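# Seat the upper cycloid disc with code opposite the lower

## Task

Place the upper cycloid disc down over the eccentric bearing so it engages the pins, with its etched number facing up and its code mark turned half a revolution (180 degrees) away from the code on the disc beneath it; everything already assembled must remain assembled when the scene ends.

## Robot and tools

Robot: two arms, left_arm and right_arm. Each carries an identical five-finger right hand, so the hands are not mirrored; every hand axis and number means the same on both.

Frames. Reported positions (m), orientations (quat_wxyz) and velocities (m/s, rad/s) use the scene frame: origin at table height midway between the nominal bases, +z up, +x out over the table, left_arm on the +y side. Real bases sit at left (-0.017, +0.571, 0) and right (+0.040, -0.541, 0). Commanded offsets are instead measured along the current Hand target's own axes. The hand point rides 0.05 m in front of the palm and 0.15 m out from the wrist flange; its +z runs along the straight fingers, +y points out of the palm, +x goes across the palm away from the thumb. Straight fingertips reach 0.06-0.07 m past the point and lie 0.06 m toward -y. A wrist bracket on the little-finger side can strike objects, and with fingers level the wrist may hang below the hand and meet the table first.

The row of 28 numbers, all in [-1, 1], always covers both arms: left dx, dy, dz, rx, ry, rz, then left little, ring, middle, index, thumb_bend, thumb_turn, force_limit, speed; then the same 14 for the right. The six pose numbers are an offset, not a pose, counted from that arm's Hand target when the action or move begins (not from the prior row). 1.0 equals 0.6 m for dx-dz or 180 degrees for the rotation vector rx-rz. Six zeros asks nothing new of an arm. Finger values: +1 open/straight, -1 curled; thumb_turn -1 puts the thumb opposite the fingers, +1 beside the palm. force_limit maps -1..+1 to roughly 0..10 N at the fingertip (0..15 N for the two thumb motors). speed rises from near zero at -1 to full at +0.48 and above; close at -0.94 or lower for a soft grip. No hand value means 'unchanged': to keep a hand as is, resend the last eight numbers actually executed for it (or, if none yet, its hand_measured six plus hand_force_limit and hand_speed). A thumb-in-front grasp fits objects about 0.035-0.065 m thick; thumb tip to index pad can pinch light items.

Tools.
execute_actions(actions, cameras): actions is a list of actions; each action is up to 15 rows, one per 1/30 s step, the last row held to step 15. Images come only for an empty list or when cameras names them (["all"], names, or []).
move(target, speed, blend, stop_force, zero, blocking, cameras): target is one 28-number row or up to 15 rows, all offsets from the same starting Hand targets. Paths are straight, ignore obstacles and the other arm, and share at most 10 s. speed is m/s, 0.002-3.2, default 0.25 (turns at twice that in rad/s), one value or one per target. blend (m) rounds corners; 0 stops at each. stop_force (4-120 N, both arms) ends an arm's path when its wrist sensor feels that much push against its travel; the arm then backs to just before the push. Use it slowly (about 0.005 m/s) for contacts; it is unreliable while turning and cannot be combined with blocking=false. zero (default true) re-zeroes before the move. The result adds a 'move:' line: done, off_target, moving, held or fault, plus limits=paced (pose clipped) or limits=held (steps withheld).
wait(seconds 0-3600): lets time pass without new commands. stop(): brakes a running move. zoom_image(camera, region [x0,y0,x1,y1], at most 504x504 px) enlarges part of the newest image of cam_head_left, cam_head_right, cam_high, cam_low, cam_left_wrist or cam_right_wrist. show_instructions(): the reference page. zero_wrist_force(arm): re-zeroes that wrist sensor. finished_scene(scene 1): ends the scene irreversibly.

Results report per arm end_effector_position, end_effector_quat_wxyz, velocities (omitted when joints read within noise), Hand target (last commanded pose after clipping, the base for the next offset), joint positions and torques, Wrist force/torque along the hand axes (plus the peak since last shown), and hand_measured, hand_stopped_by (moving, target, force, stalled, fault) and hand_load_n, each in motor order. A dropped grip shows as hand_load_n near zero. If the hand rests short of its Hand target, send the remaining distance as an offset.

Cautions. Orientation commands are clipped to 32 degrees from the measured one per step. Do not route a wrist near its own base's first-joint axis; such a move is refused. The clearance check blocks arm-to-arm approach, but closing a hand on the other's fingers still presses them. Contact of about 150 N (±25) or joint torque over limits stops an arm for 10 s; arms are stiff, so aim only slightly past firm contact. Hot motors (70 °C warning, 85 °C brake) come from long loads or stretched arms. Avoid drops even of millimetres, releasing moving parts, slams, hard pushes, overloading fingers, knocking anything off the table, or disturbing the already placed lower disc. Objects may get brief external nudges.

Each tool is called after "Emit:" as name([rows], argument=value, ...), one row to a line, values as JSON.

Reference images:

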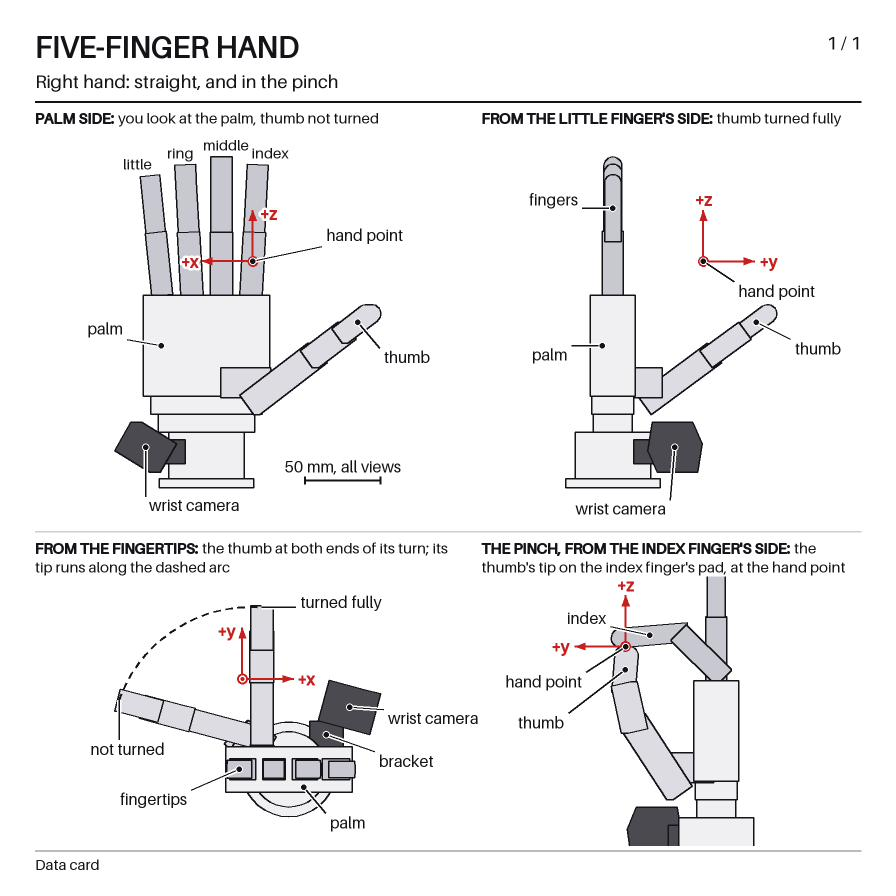

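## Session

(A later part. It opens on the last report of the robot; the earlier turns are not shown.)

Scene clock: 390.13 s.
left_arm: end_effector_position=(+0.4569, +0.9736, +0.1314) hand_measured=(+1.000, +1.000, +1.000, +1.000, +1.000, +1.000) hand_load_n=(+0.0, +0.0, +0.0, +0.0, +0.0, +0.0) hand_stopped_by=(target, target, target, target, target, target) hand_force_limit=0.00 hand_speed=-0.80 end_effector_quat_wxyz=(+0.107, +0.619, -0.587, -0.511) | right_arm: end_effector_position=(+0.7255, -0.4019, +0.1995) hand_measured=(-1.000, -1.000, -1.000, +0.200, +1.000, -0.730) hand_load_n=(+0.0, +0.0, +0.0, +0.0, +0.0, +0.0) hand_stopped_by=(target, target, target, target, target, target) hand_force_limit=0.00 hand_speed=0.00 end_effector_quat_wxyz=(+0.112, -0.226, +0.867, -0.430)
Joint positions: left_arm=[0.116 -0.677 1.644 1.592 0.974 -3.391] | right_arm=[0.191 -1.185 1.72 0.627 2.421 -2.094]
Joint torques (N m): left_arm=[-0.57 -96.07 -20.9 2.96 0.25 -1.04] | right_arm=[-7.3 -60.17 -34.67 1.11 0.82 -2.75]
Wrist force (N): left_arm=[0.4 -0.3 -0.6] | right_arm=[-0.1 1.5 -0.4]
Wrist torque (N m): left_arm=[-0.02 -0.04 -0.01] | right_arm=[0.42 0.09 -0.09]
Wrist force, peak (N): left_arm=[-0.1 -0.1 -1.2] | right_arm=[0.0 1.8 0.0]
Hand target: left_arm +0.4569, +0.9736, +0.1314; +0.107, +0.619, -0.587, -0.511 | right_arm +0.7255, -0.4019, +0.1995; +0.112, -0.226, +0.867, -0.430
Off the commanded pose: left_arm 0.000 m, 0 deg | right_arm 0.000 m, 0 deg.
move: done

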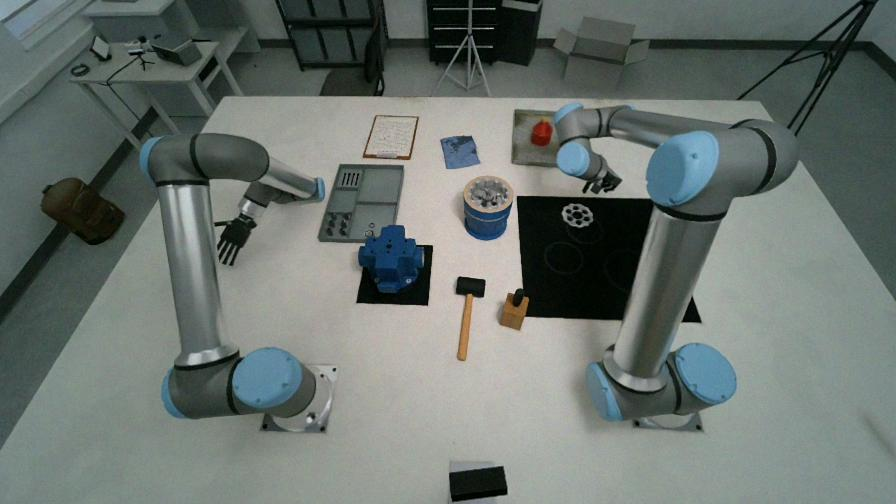

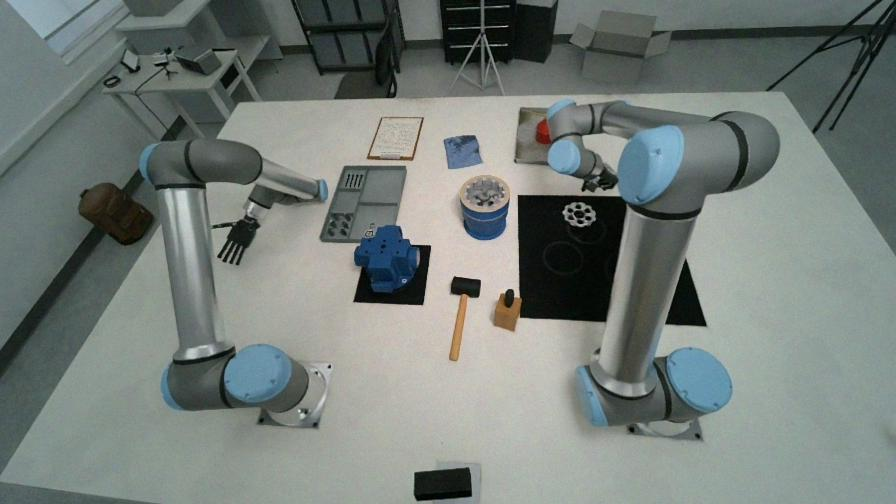

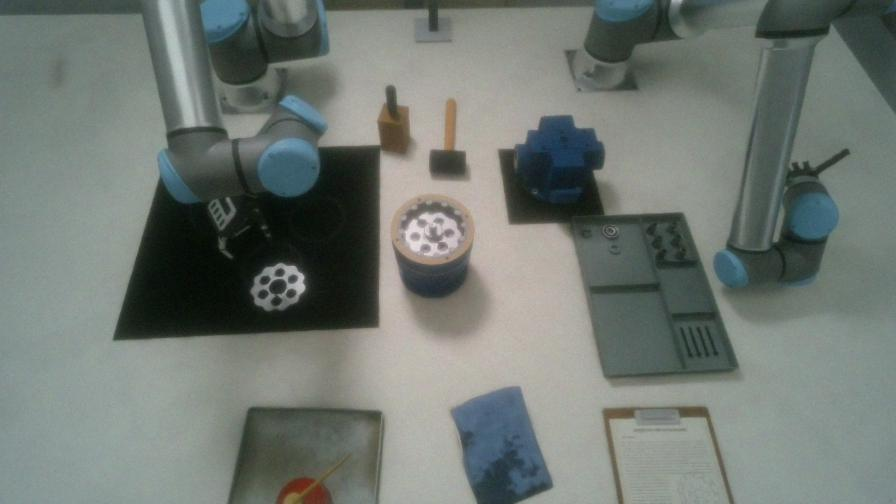

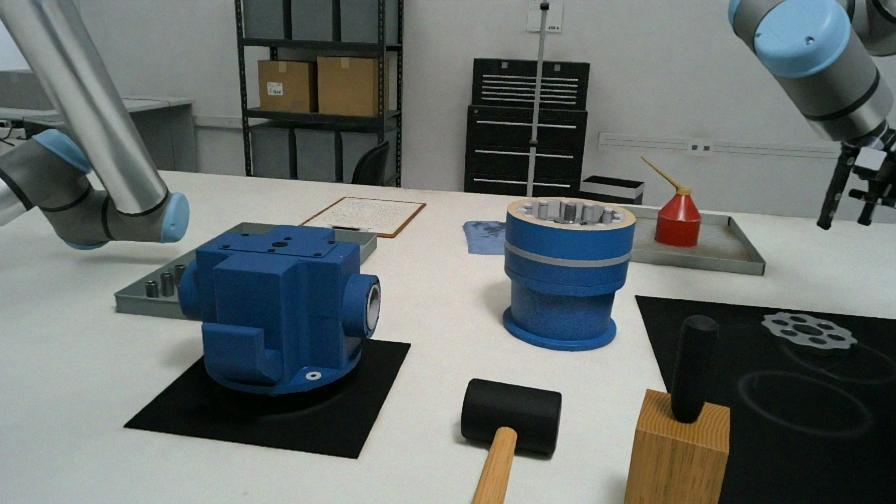

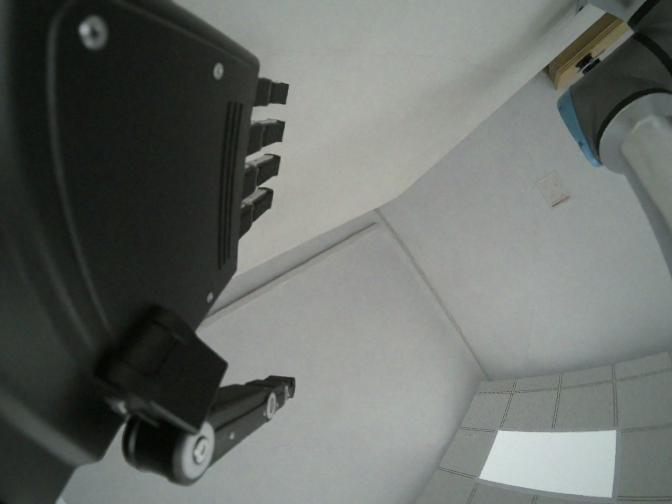

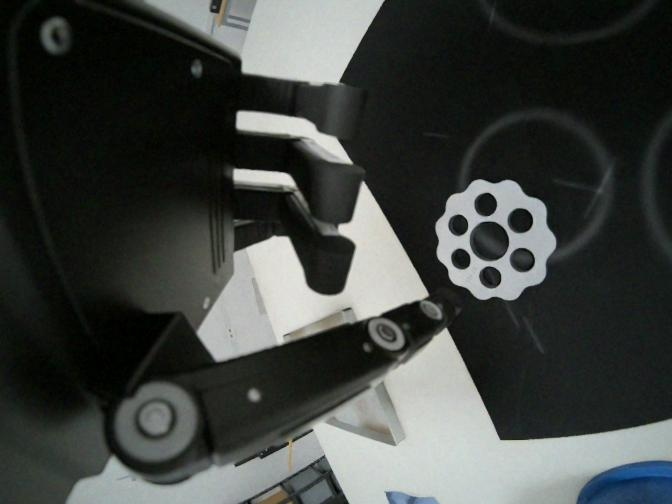

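Emit:
move(target=[0,0,0,0,0,0,1,1,1,1,1,1,0,-0.8,-0.006,0.1858,0.1313,0,0,0,-1,-1,-1,0.2,1,-0.73,0,0], speed=0.15, cameras=["cam_high","cam_low","cam_right_wrist","cam_head_right"])

Emit:
zoom_image(camera="cam_high", region=[200, 220, 320, 320])

Emit:
zoom_image(camera="cam_right_wrist", region=[200, 100, 560, 460])

Emit:
zoom_image(camera="cam_low", region=[736, 220, 896, 360])

Scene clock: 433.13 s.
left_arm: end_effector_position=(+0.4569, +0.9736, +0.1314) hand_measured=(+1.000, +1.000, +1.000, +1.000, +1.000, +1.000) hand_load_n=(+0.0, +0.0, +0.0, +0.0, +0.0, +0.0) hand_stopped_by=(target, target, target, target, target, target) hand_force_limit=0.00 hand_speed=-0.80 end_effector_quat_wxyz=(+0.107, +0.619, -0.587, -0.511) | right_arm: end_effector_position=(+0.7263, -0.3958, +0.0631) hand_measured=(-1.000, -1.000, -1.000, +0.200, +1.000, -0.730) hand_load_n=(+0.0, +0.0, +0.0, -0.5, +0.0, +0.0) hand_stopped_by=(target, target, target, target, target, target) hand_force_limit=0.00 hand_speed=0.00 end_effector_quat_wxyz=(+0.112, -0.226, +0.867, -0.430)
Joint positions: left_arm=[0.116 -0.677 1.644 1.592 0.974 -3.391] | right_arm=[0.201 -1.043 1.795 0.419 2.424 -2.081]
Joint torques (N m): left_arm=[-0.15 -98.62 -21.53 3.05 0.02 -0.88] | right_arm=[-2.36 -63.53 -33.72 4.83 4.87 -2.35]
Wrist force (N): left_arm=[-0.2 0.3 -0.2] | right_arm=[-0.4 1.6 -0.3]
Wrist torque (N m): left_arm=[0.04 0.03 -0.03] | right_arm=[0.43 0.14 -0.14]
Wrist force, peak (N): left_arm=[0.3 0.2 -1.0] | right_arm=[0.1 3.0 0.9]
Hand target: left_arm +0.4569, +0.9736, +0.1314; +0.107, +0.619, -0.587, -0.511 | right_arm +0.7263, -0.3959, +0.0631; +0.112, -0.226, +0.867, -0.430
Off the commanded pose: left_arm 0.000 m, 0 deg | right_arm 0.000 m, 0 deg.
move: done
Images, in order (width x height): cam_head_right 896x504, cam_high 896x504, cam_low 896x504, cam_right_wrist 672x504.

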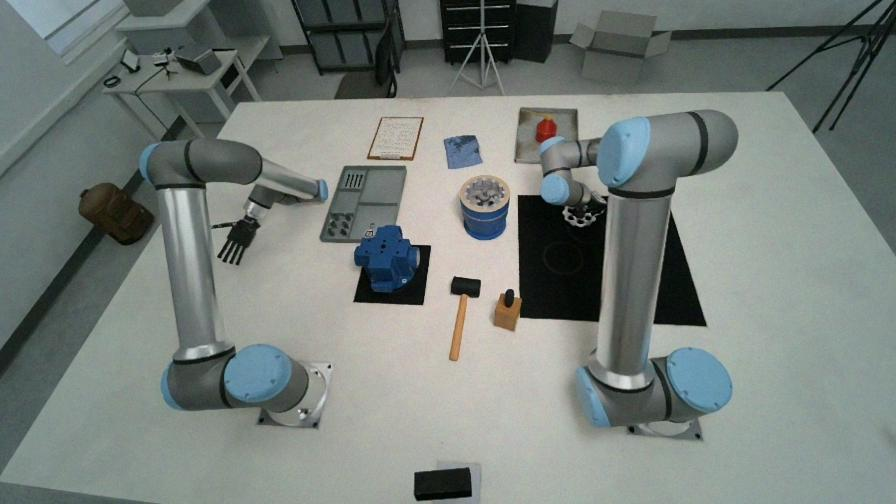

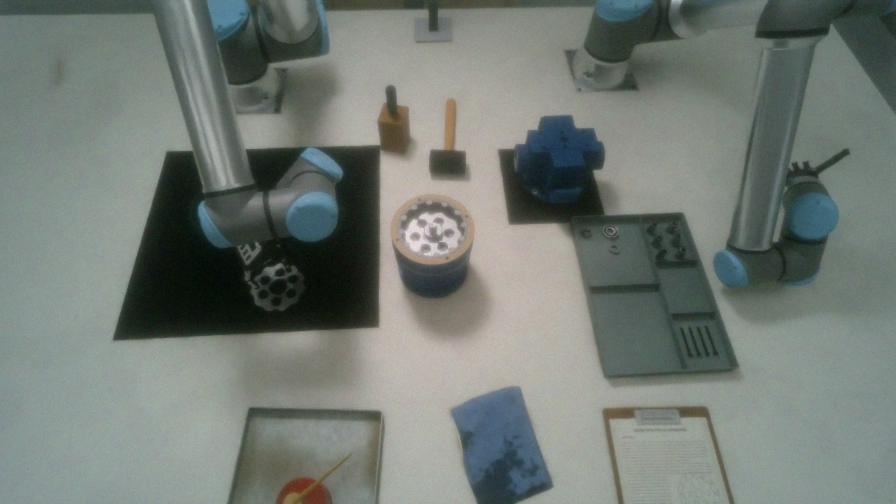

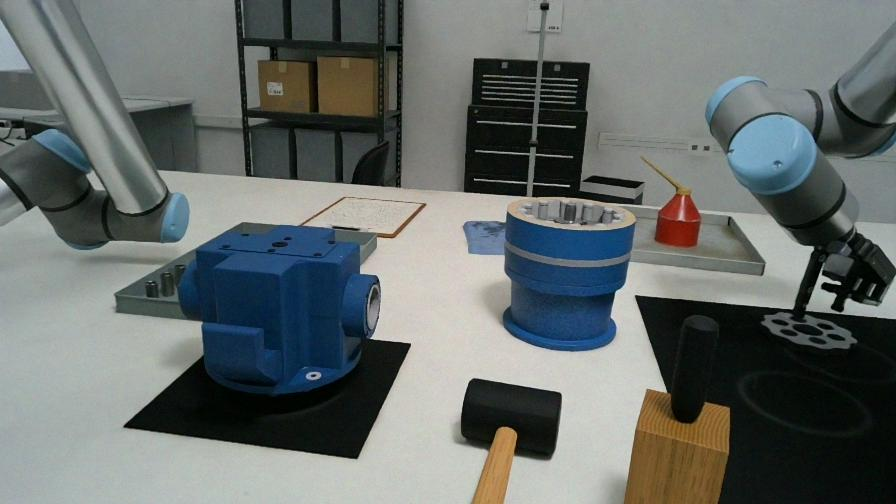

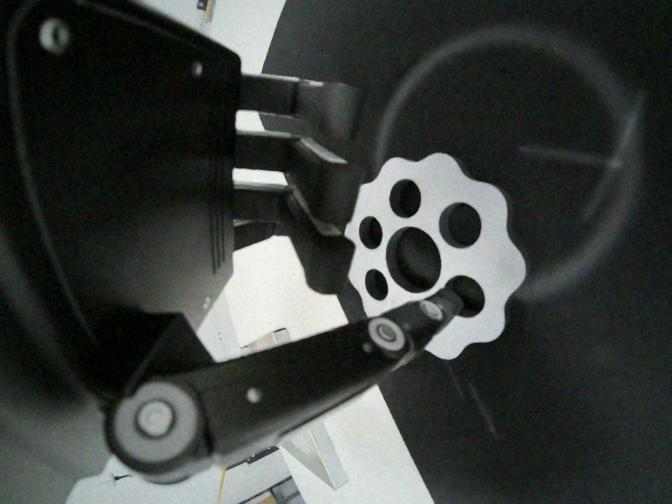

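Scaled by 4.200 from the camera's image (finer frame: 1280x720).

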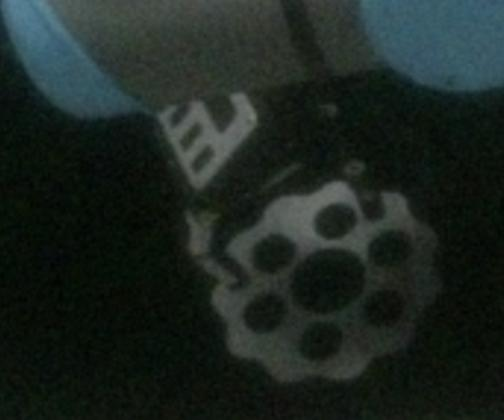

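Scaled by 1.400 from the camera's image (finer frame: 960x720).

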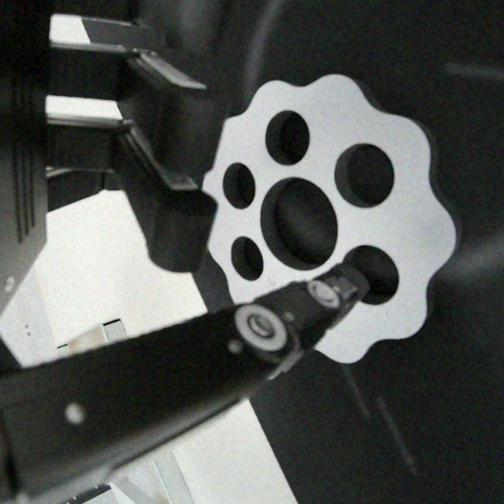

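Scaled by 3.150 from the camera's image (finer frame: 1280x720).

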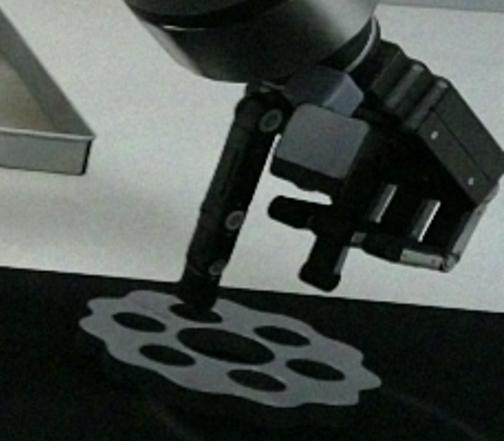

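Emit:
move(target=[0,0,0,0,0,0,1,1,1,1,1,1,0,-0.8,-0.0149,0.0194,0.0157,0,0,0,-1,-1,-1,0.2,1,-0.73,0,0], speed=0.03, stop_force=6, cameras=["cam_high","cam_low","cam_right_wrist"])

Emit:
zoom_image(camera="cam_high", region=[220, 230, 320, 320])

Emit:
zoom_image(camera="cam_right_wrist", region=[300, 120, 560, 380])

Emit:
zoom_image(camera="cam_low", region=[750, 260, 870, 360])

Scene clock: 487.40 s.
left_arm: end_effector_position=(+0.4569, +0.9736, +0.1314) hand_measured=(+1.000, +1.000, +1.000, +1.000, +1.000, +1.000) hand_load_n=(+0.5, +0.0, +0.0, +0.0, +0.0, +0.0) hand_stopped_by=(target, target, target, target, target, target) hand_force_limit=0.00 hand_speed=-0.80 end_effector_quat_wxyz=(+0.107, +0.619, -0.587, -0.511) | right_arm: end_effector_position=(+0.7344, -0.3919, +0.0481) hand_measured=(-1.000, -1.000, -1.000, +0.200, +1.000, -0.730) hand_load_n=(+0.5, +0.0, -0.5, +0.0, +0.0, +0.0) hand_stopped_by=(target, target, target, target, target, target) hand_force_limit=0.00 hand_speed=0.00 end_effector_quat_wxyz=(+0.112, -0.226, +0.867, -0.430)
Joint positions: left_arm=[0.116 -0.677 1.644 1.592 0.974 -3.391] | right_arm=[0.204 -1.014 1.781 0.409 2.426 -2.075]
Joint torques (N m): left_arm=[1.21 -98.71 -21.9 3.26 0.01 -0.9] | right_arm=[-5.07 -77.81 -20.14 5.67 3.67 -2.37]
Wrist force (N): left_arm=[0.1 0.2 -0.2] | right_arm=[0.1 1.6 -0.4]
Wrist torque (N m): left_arm=[0.04 -0.01 -0.01] | right_arm=[0.43 0.07 -0.12]
Wrist force, peak (N): left_arm=[0.1 0.3 -1.6] | right_arm=[0.5 1.8 0.0]
Hand target: left_arm +0.4569, +0.9736, +0.1314; +0.107, +0.619, -0.587, -0.511 | right_arm +0.7344, -0.3919, +0.0481; +0.112, -0.226, +0.867, -0.430
Off the commanded pose: left_arm 0.000 m, 0 deg | right_arm 0.000 m, 0 deg.
move: done

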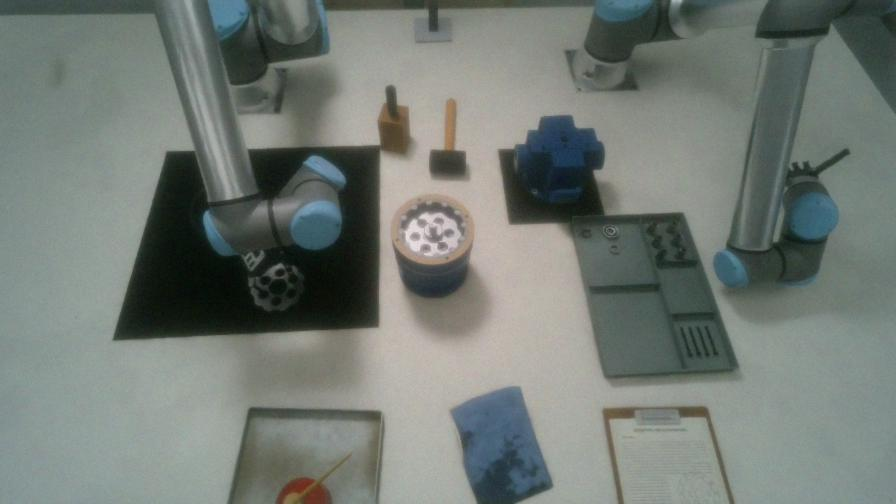

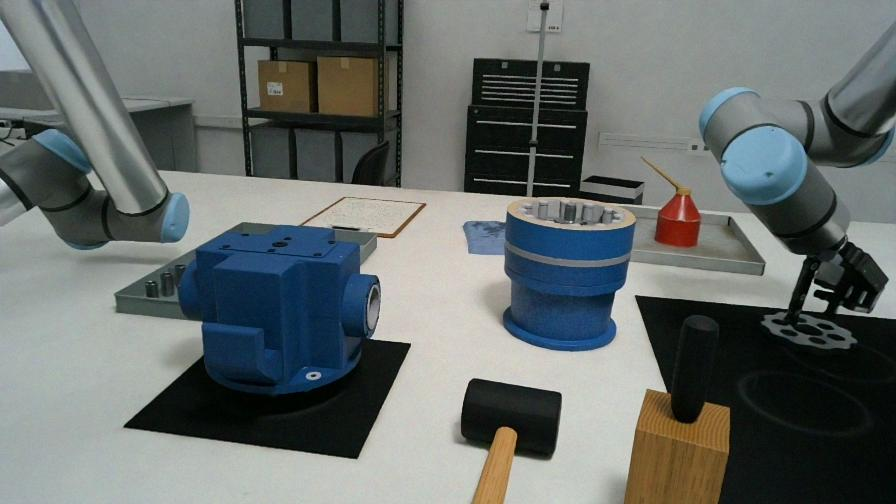

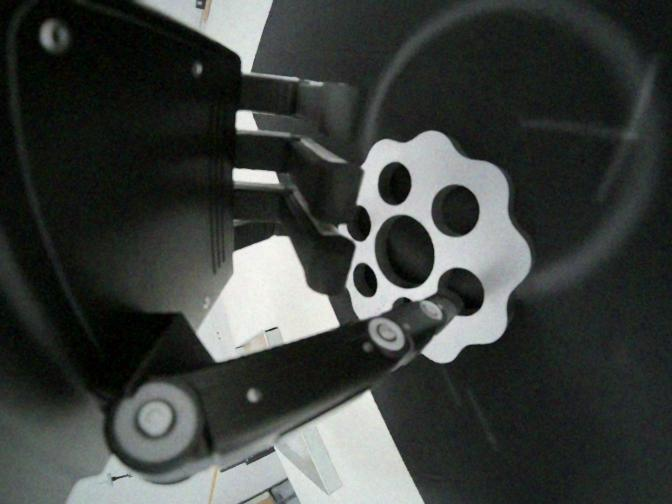

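Scaled by 5.040 from the camera's image (finer frame: 1280x720).

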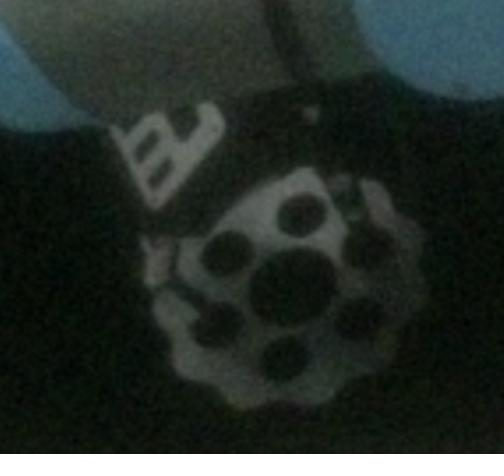

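Scaled by 1.938 from the camera's image (finer frame: 960x720).

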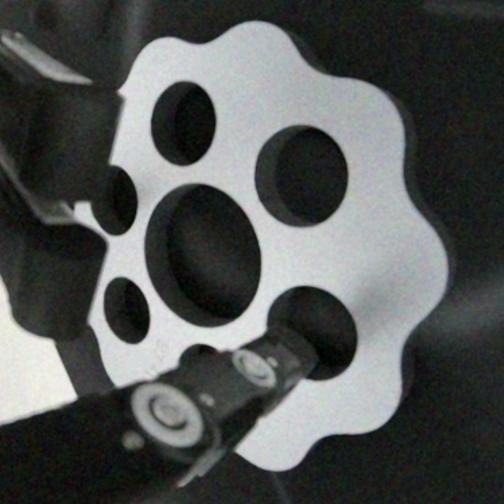

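Scaled by 4.200 from the camera's image (finer frame: 1280x720).

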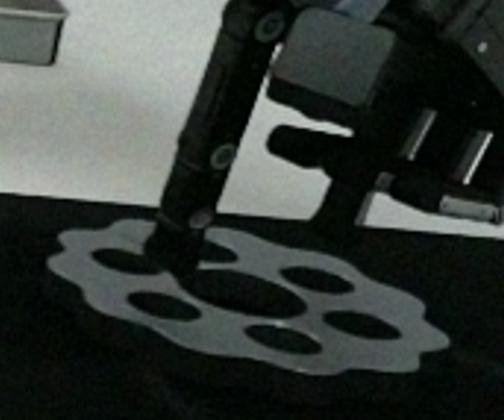

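Emit:
move(target=[0,0,0,0,0,0,1,1,1,1,1,1,0,-0.8,-0.0075,0.0197,0.0155,0,0,0,-1,-1,-1,0.2,1,-0.73,0,0], speed=0.02, stop_force=5, cameras=["cam_high","cam_low","cam_right_wrist"])

Emit:
zoom_image(camera="cam_high", region=[220, 230, 320, 320])

Emit:
zoom_image(camera="cam_right_wrist", region=[300, 120, 560, 380])

Emit:
zoom_image(camera="cam_low", region=[750, 260, 870, 360])

Scene clock: 512.03 s.
left_arm: end_effector_position=(+0.4569, +0.9736, +0.1314) hand_measured=(+1.000, +1.000, +1.000, +1.000, +1.000, +1.000) hand_load_n=(+0.0, +0.0, +0.0, +0.0, +0.0, +0.0) hand_stopped_by=(target, target, target, target, target, target) hand_force_limit=0.00 hand_speed=-0.80 end_effector_quat_wxyz=(+0.107, +0.619, -0.587, -0.511) | right_arm: end_effector_position=(+0.7384, -0.3899, +0.0331) hand_measured=(-1.000, -1.000, -1.000, +0.200, +1.000, -0.730) hand_load_n=(+0.0, +0.0, +0.0, +0.5, +0.0, +0.0) hand_stopped_by=(target, target, target, target, target, target) hand_force_limit=0.00 hand_speed=0.00 end_effector_quat_wxyz=(+0.112, -0.226, +0.867, -0.430)
Joint positions: left_arm=[0.116 -0.677 1.644 1.592 0.974 -3.391] | right_arm=[0.206 -0.99 1.775 0.392 2.427 -2.072]
Joint torques (N m): left_arm=[2.2 -99 -21.81 3.08 0.11 -0.75] | right_arm=[3.11 -77.94 -19.76 5.32 5.03 -1.14]
Wrist force (N): left_arm=[0.0 -0.1 -0.4] | right_arm=[0.0 1.6 0.1]
Wrist torque (N m): left_arm=[0.00 0.01 -0.03] | right_arm=[0.40 0.07 -0.13]
Wrist force, peak (N): left_arm=[-0.2 0.0 -1.3] | right_arm=[-0.2 2.0 0.2]
Hand target: left_arm +0.4569, +0.9736, +0.1314; +0.107, +0.619, -0.587, -0.511 | right_arm +0.7384, -0.3899, +0.0331; +0.112, -0.226, +0.867, -0.430
Off the commanded pose: left_arm 0.000 m, 0 deg | right_arm 0.000 m, 0 deg.
move: done

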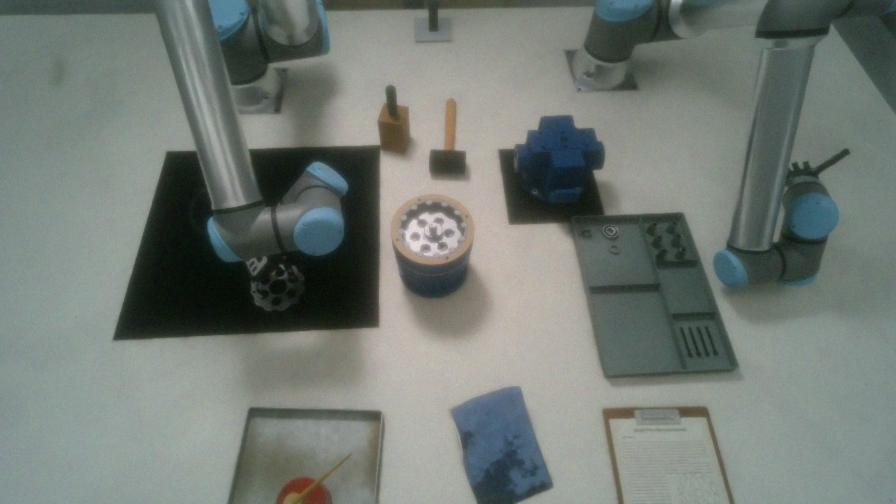

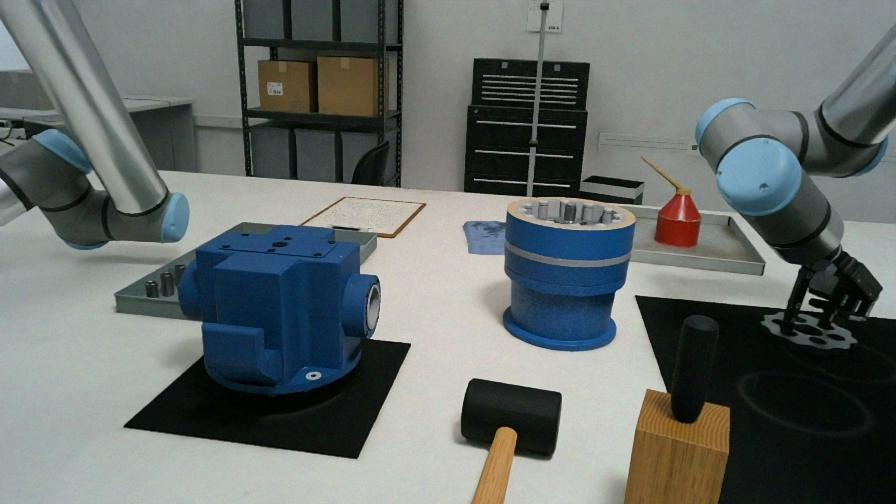

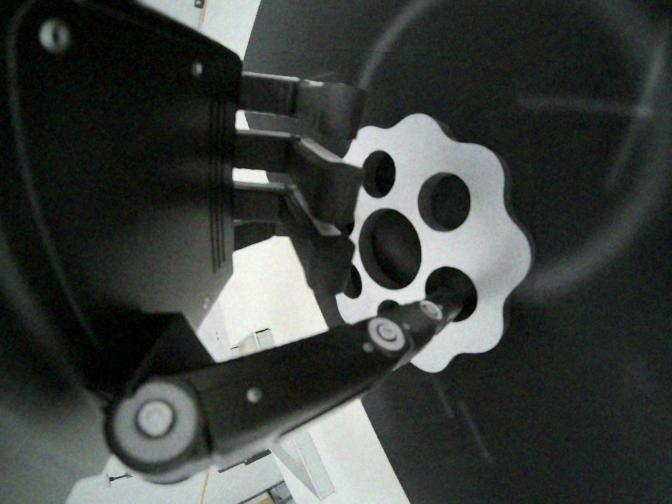

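Scaled by 5.040 from the camera's image (finer frame: 1280x720).

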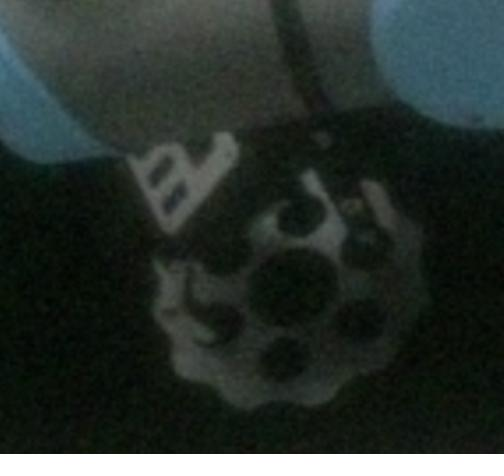

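Scaled by 1.938 from the camera's image (finer frame: 960x720).

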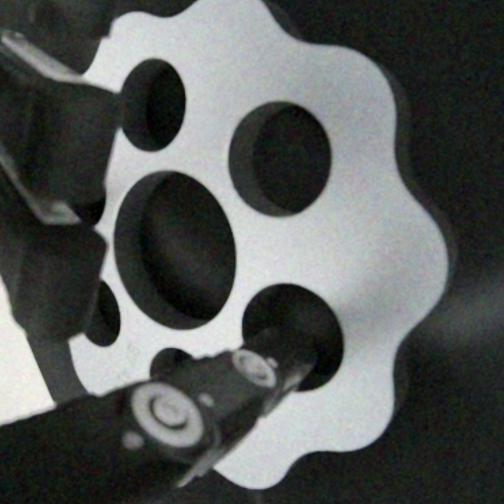

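Scaled by 4.200 from the camera's image (finer frame: 1280x720).

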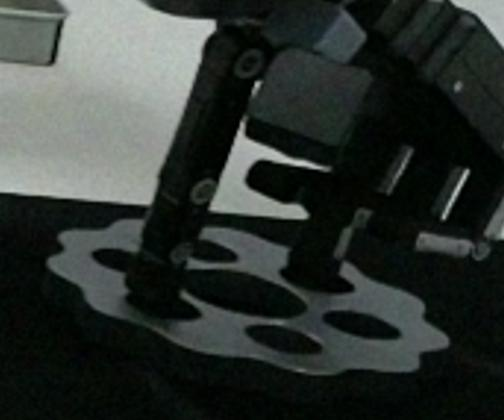

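Emit:
move(target=[0,0,0,0,0,0,1,1,1,1,1,1,0,-0.8,0.001,0.0153,0.0183,0,0,0,-1,-1,-1,0.2,1,-0.73,0,0], speed=0.008, stop_force=4, cameras=["cam_high","cam_low","cam_right_wrist"])

Emit:
zoom_image(camera="cam_high", region=[220, 230, 320, 320])

Emit:
zoom_image(camera="cam_right_wrist", region=[300, 120, 560, 380])

Emit:
zoom_image(camera="cam_low", region=[750, 260, 870, 360])

Scene clock: 529.13 s.
left_arm: end_effector_position=(+0.4569, +0.9736, +0.1314) hand_measured=(+1.000, +1.000, +1.000, +1.000, +1.000, +1.000) hand_load_n=(+0.0, +0.0, +0.0, +0.0, +0.0, +0.0) hand_stopped_by=(target, target, target, target, target, target) hand_force_limit=0.00 hand_speed=-0.80 end_effector_quat_wxyz=(+0.107, +0.619, -0.587, -0.511) | right_arm: end_effector_position=(+0.7392, -0.3923, +0.0219) hand_measured=(-1.000, -1.000, -1.000, +0.200, +1.000, -0.730) hand_load_n=(+0.0, +0.0, +0.0, -2.0, +0.0, +0.0) hand_stopped_by=(target, target, target, target, target, target) hand_force_limit=0.00 hand_speed=0.00 end_effector_quat_wxyz=(+0.112, -0.226, +0.867, -0.430)
Joint positions: left_arm=[0.116 -0.677 1.644 1.592 0.974 -3.391] | right_arm=[0.202 -0.978 1.78 0.372 2.425 -2.078]
Joint torques (N m): left_arm=[1.66 -99.7 -22.42 2.85 0.19 -1.37] | right_arm=[3.99 -75.39 -32.12 5.25 0.66 1.54]
Wrist force (N): left_arm=[0.4 0.1 -0.7] | right_arm=[0.6 -0.4 -2.9]
Wrist torque (N m): left_arm=[0.04 -0.04 0.00] | right_arm=[0.21 0.08 0.10]
Wrist force, peak (N): left_arm=[0.5 0.1 -1.6] | right_arm=[0.7 -4.5 -6.2]
Hand target: left_arm +0.4569, +0.9736, +0.1314; +0.107, +0.619, -0.587, -0.511 | right_arm +0.7392, -0.3924, +0.0219; +0.112, -0.226, +0.867, -0.430 (not the last commanded pose)
Off the commanded pose: left_arm 0.000 m, 0 deg | right_arm 0.003 m, 0 deg.
move: contact (right_arm)

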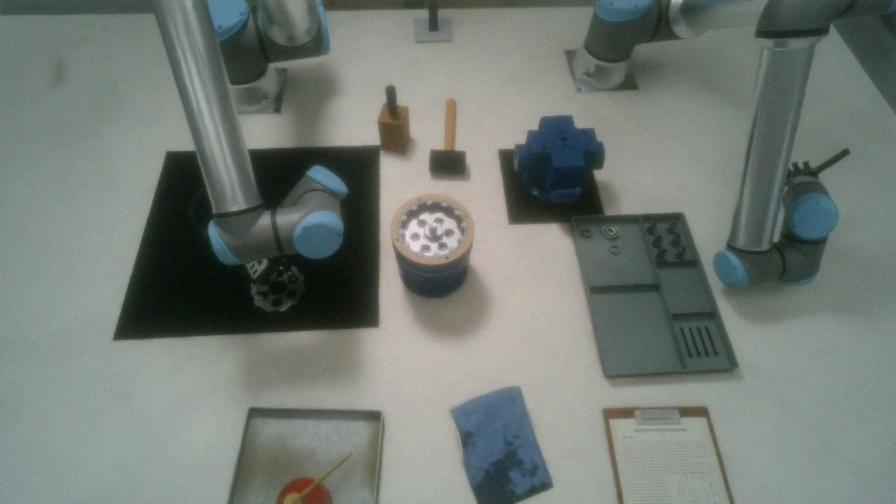

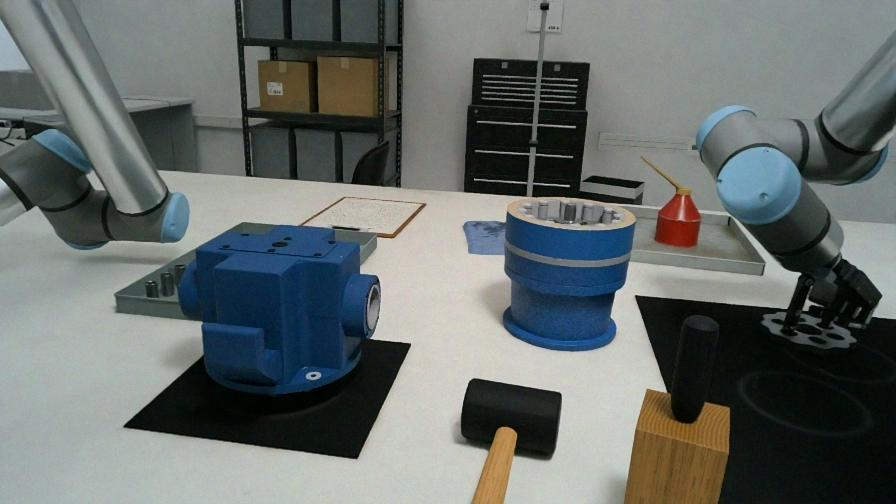

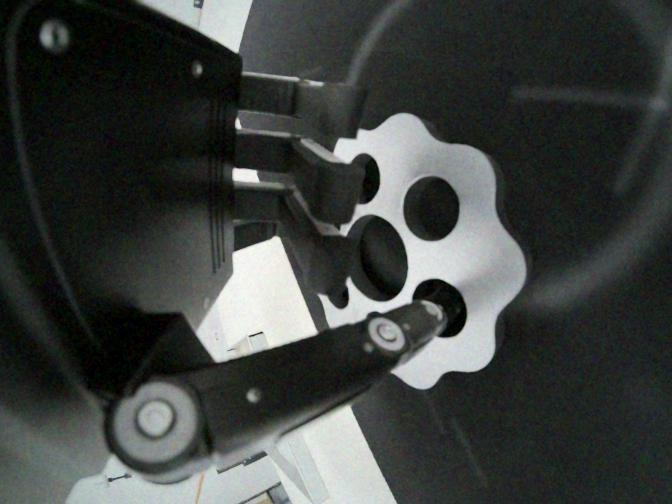

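Scaled by 5.040 from the camera's image (finer frame: 1280x720).

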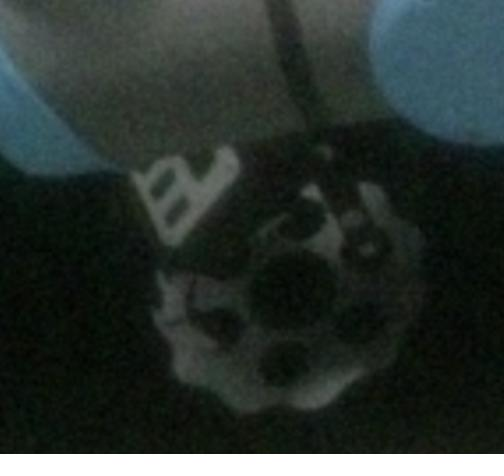

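Scaled by 1.938 from the camera's image (finer frame: 960x720).

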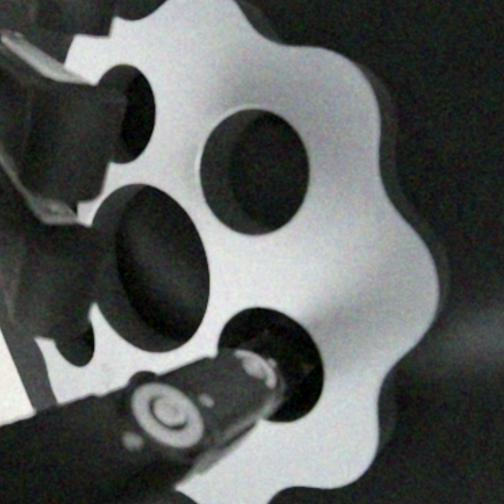

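Scaled by 4.200 from the camera's image (finer frame: 1280x720).

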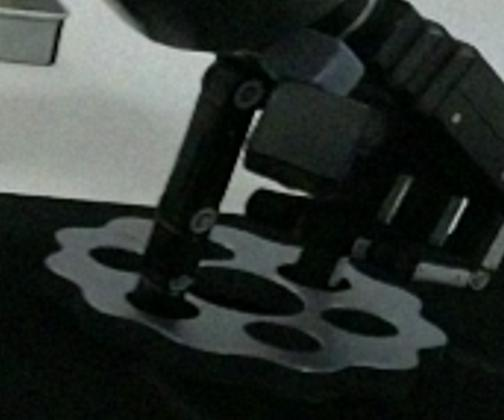

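Emit:
move(target=[0,0,0,0,0,0,1,1,1,1,1,1,0,-0.8,0,-0.002,-0.0015,0,0,0,-1,-1,-1,0.2,0.4,-0.73,-0.6,-0.9], speed=0.02, cameras=["cam_high","cam_low","cam_right_wrist"])

Emit:
zoom_image(camera="cam_right_wrist", region=[300, 120, 560, 380])

Emit:
zoom_image(camera="cam_low", region=[750, 260, 870, 360])

Scene clock: 542.17 s.
left_arm: end_effector_position=(+0.4569, +0.9736, +0.1314) hand_measured=(+1.000, +1.000, +1.000, +1.000, +1.000, +1.000) hand_load_n=(+0.0, +0.0, +0.0, +0.0, +0.0, +0.0) hand_stopped_by=(target, target, target, target, target, target) hand_force_limit=0.00 hand_speed=-0.80 end_effector_quat_wxyz=(+0.107, +0.619, -0.587, -0.511) | right_arm: end_effector_position=(+0.7392, -0.3924, +0.0234) hand_measured=(-1.000, -1.000, -1.000, +0.200, +0.724, -0.730) hand_load_n=(+0.0, +0.0, +0.0, +0.0, +1.5, +0.0) hand_stopped_by=(target, target, target, target, force, target) hand_force_limit=-0.60 hand_speed=-0.90 end_effector_quat_wxyz=(+0.112, -0.226, +0.867, -0.430)
Joint positions: left_arm=[0.116 -0.677 1.644 1.592 0.974 -3.391] | right_arm=[0.202 -0.98 1.779 0.374 2.425 -2.078]
Joint torques (N m): left_arm=[0.61 -97.26 -21.17 3.01 0.43 -1.13] | right_arm=[-7.53 -60.64 -19.7 1.13 1.09 -2.21]
Wrist force (N): left_arm=[0.3 0.1 -1.1] | right_arm=[0.0 2.7 -0.6]
Wrist torque (N m): left_arm=[0.07 0.00 0.00] | right_arm=[0.44 0.07 0.12]
Wrist force, peak (N): left_arm=[0.0 0.4 -1.5] | right_arm=[0.6 -0.5 -3.5]
Hand target: left_arm +0.4569, +0.9736, +0.1314; +0.107, +0.619, -0.587, -0.511 | right_arm +0.7392, -0.3924, +0.0234; +0.112, -0.226, +0.867, -0.430
Off the commanded pose: left_arm 0.000 m, 0 deg | right_arm 0.000 m, 0 deg.
move: done

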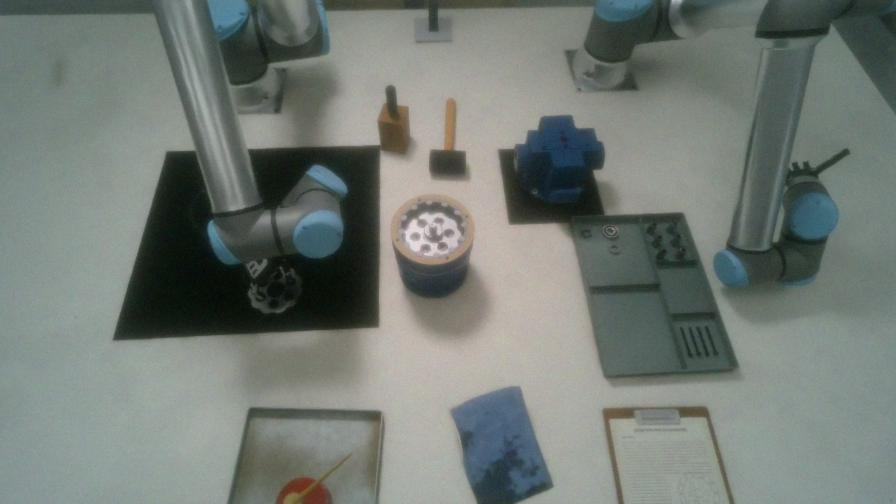

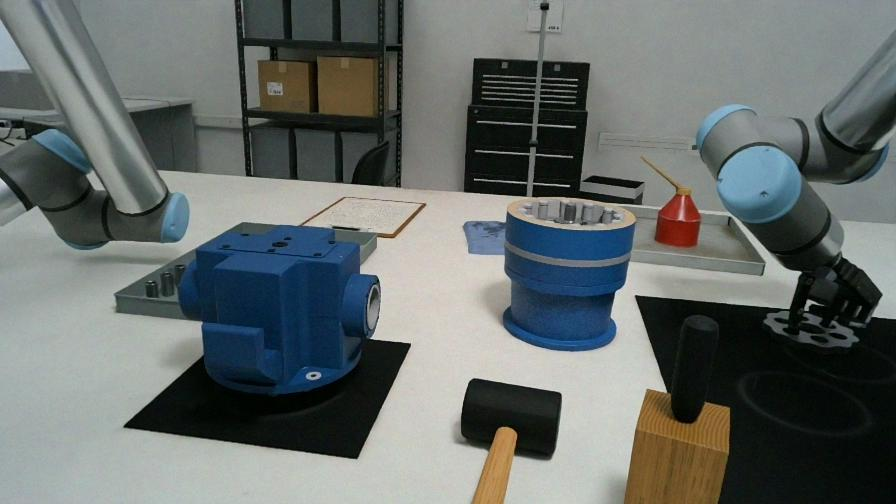

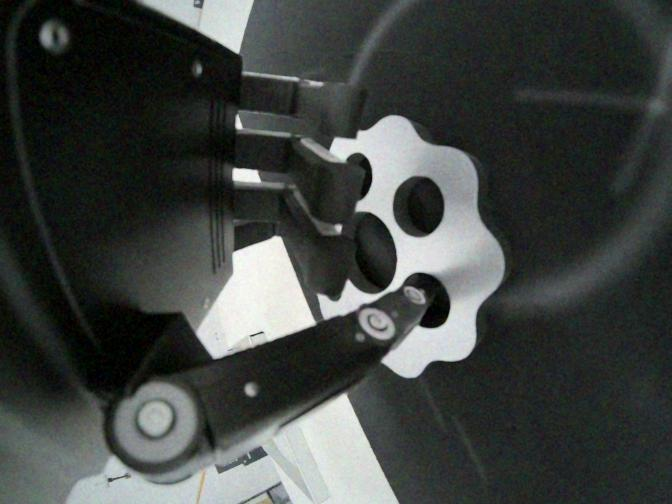

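Scaled by 1.938 from the camera's image (finer frame: 960x720).

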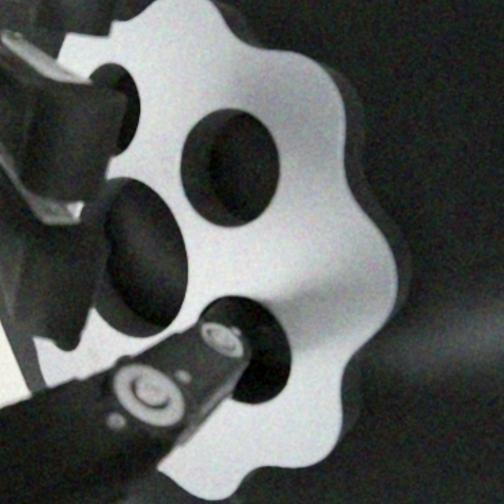

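Scaled by 4.200 from the camera's image (finer frame: 1280x720).

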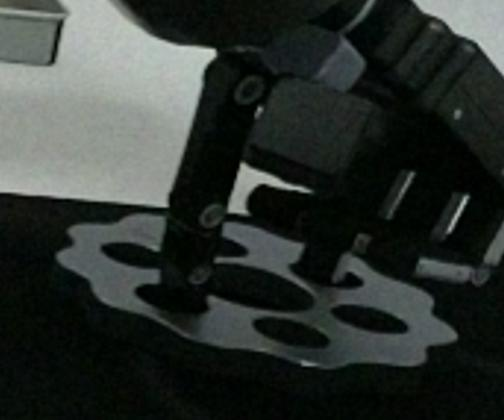

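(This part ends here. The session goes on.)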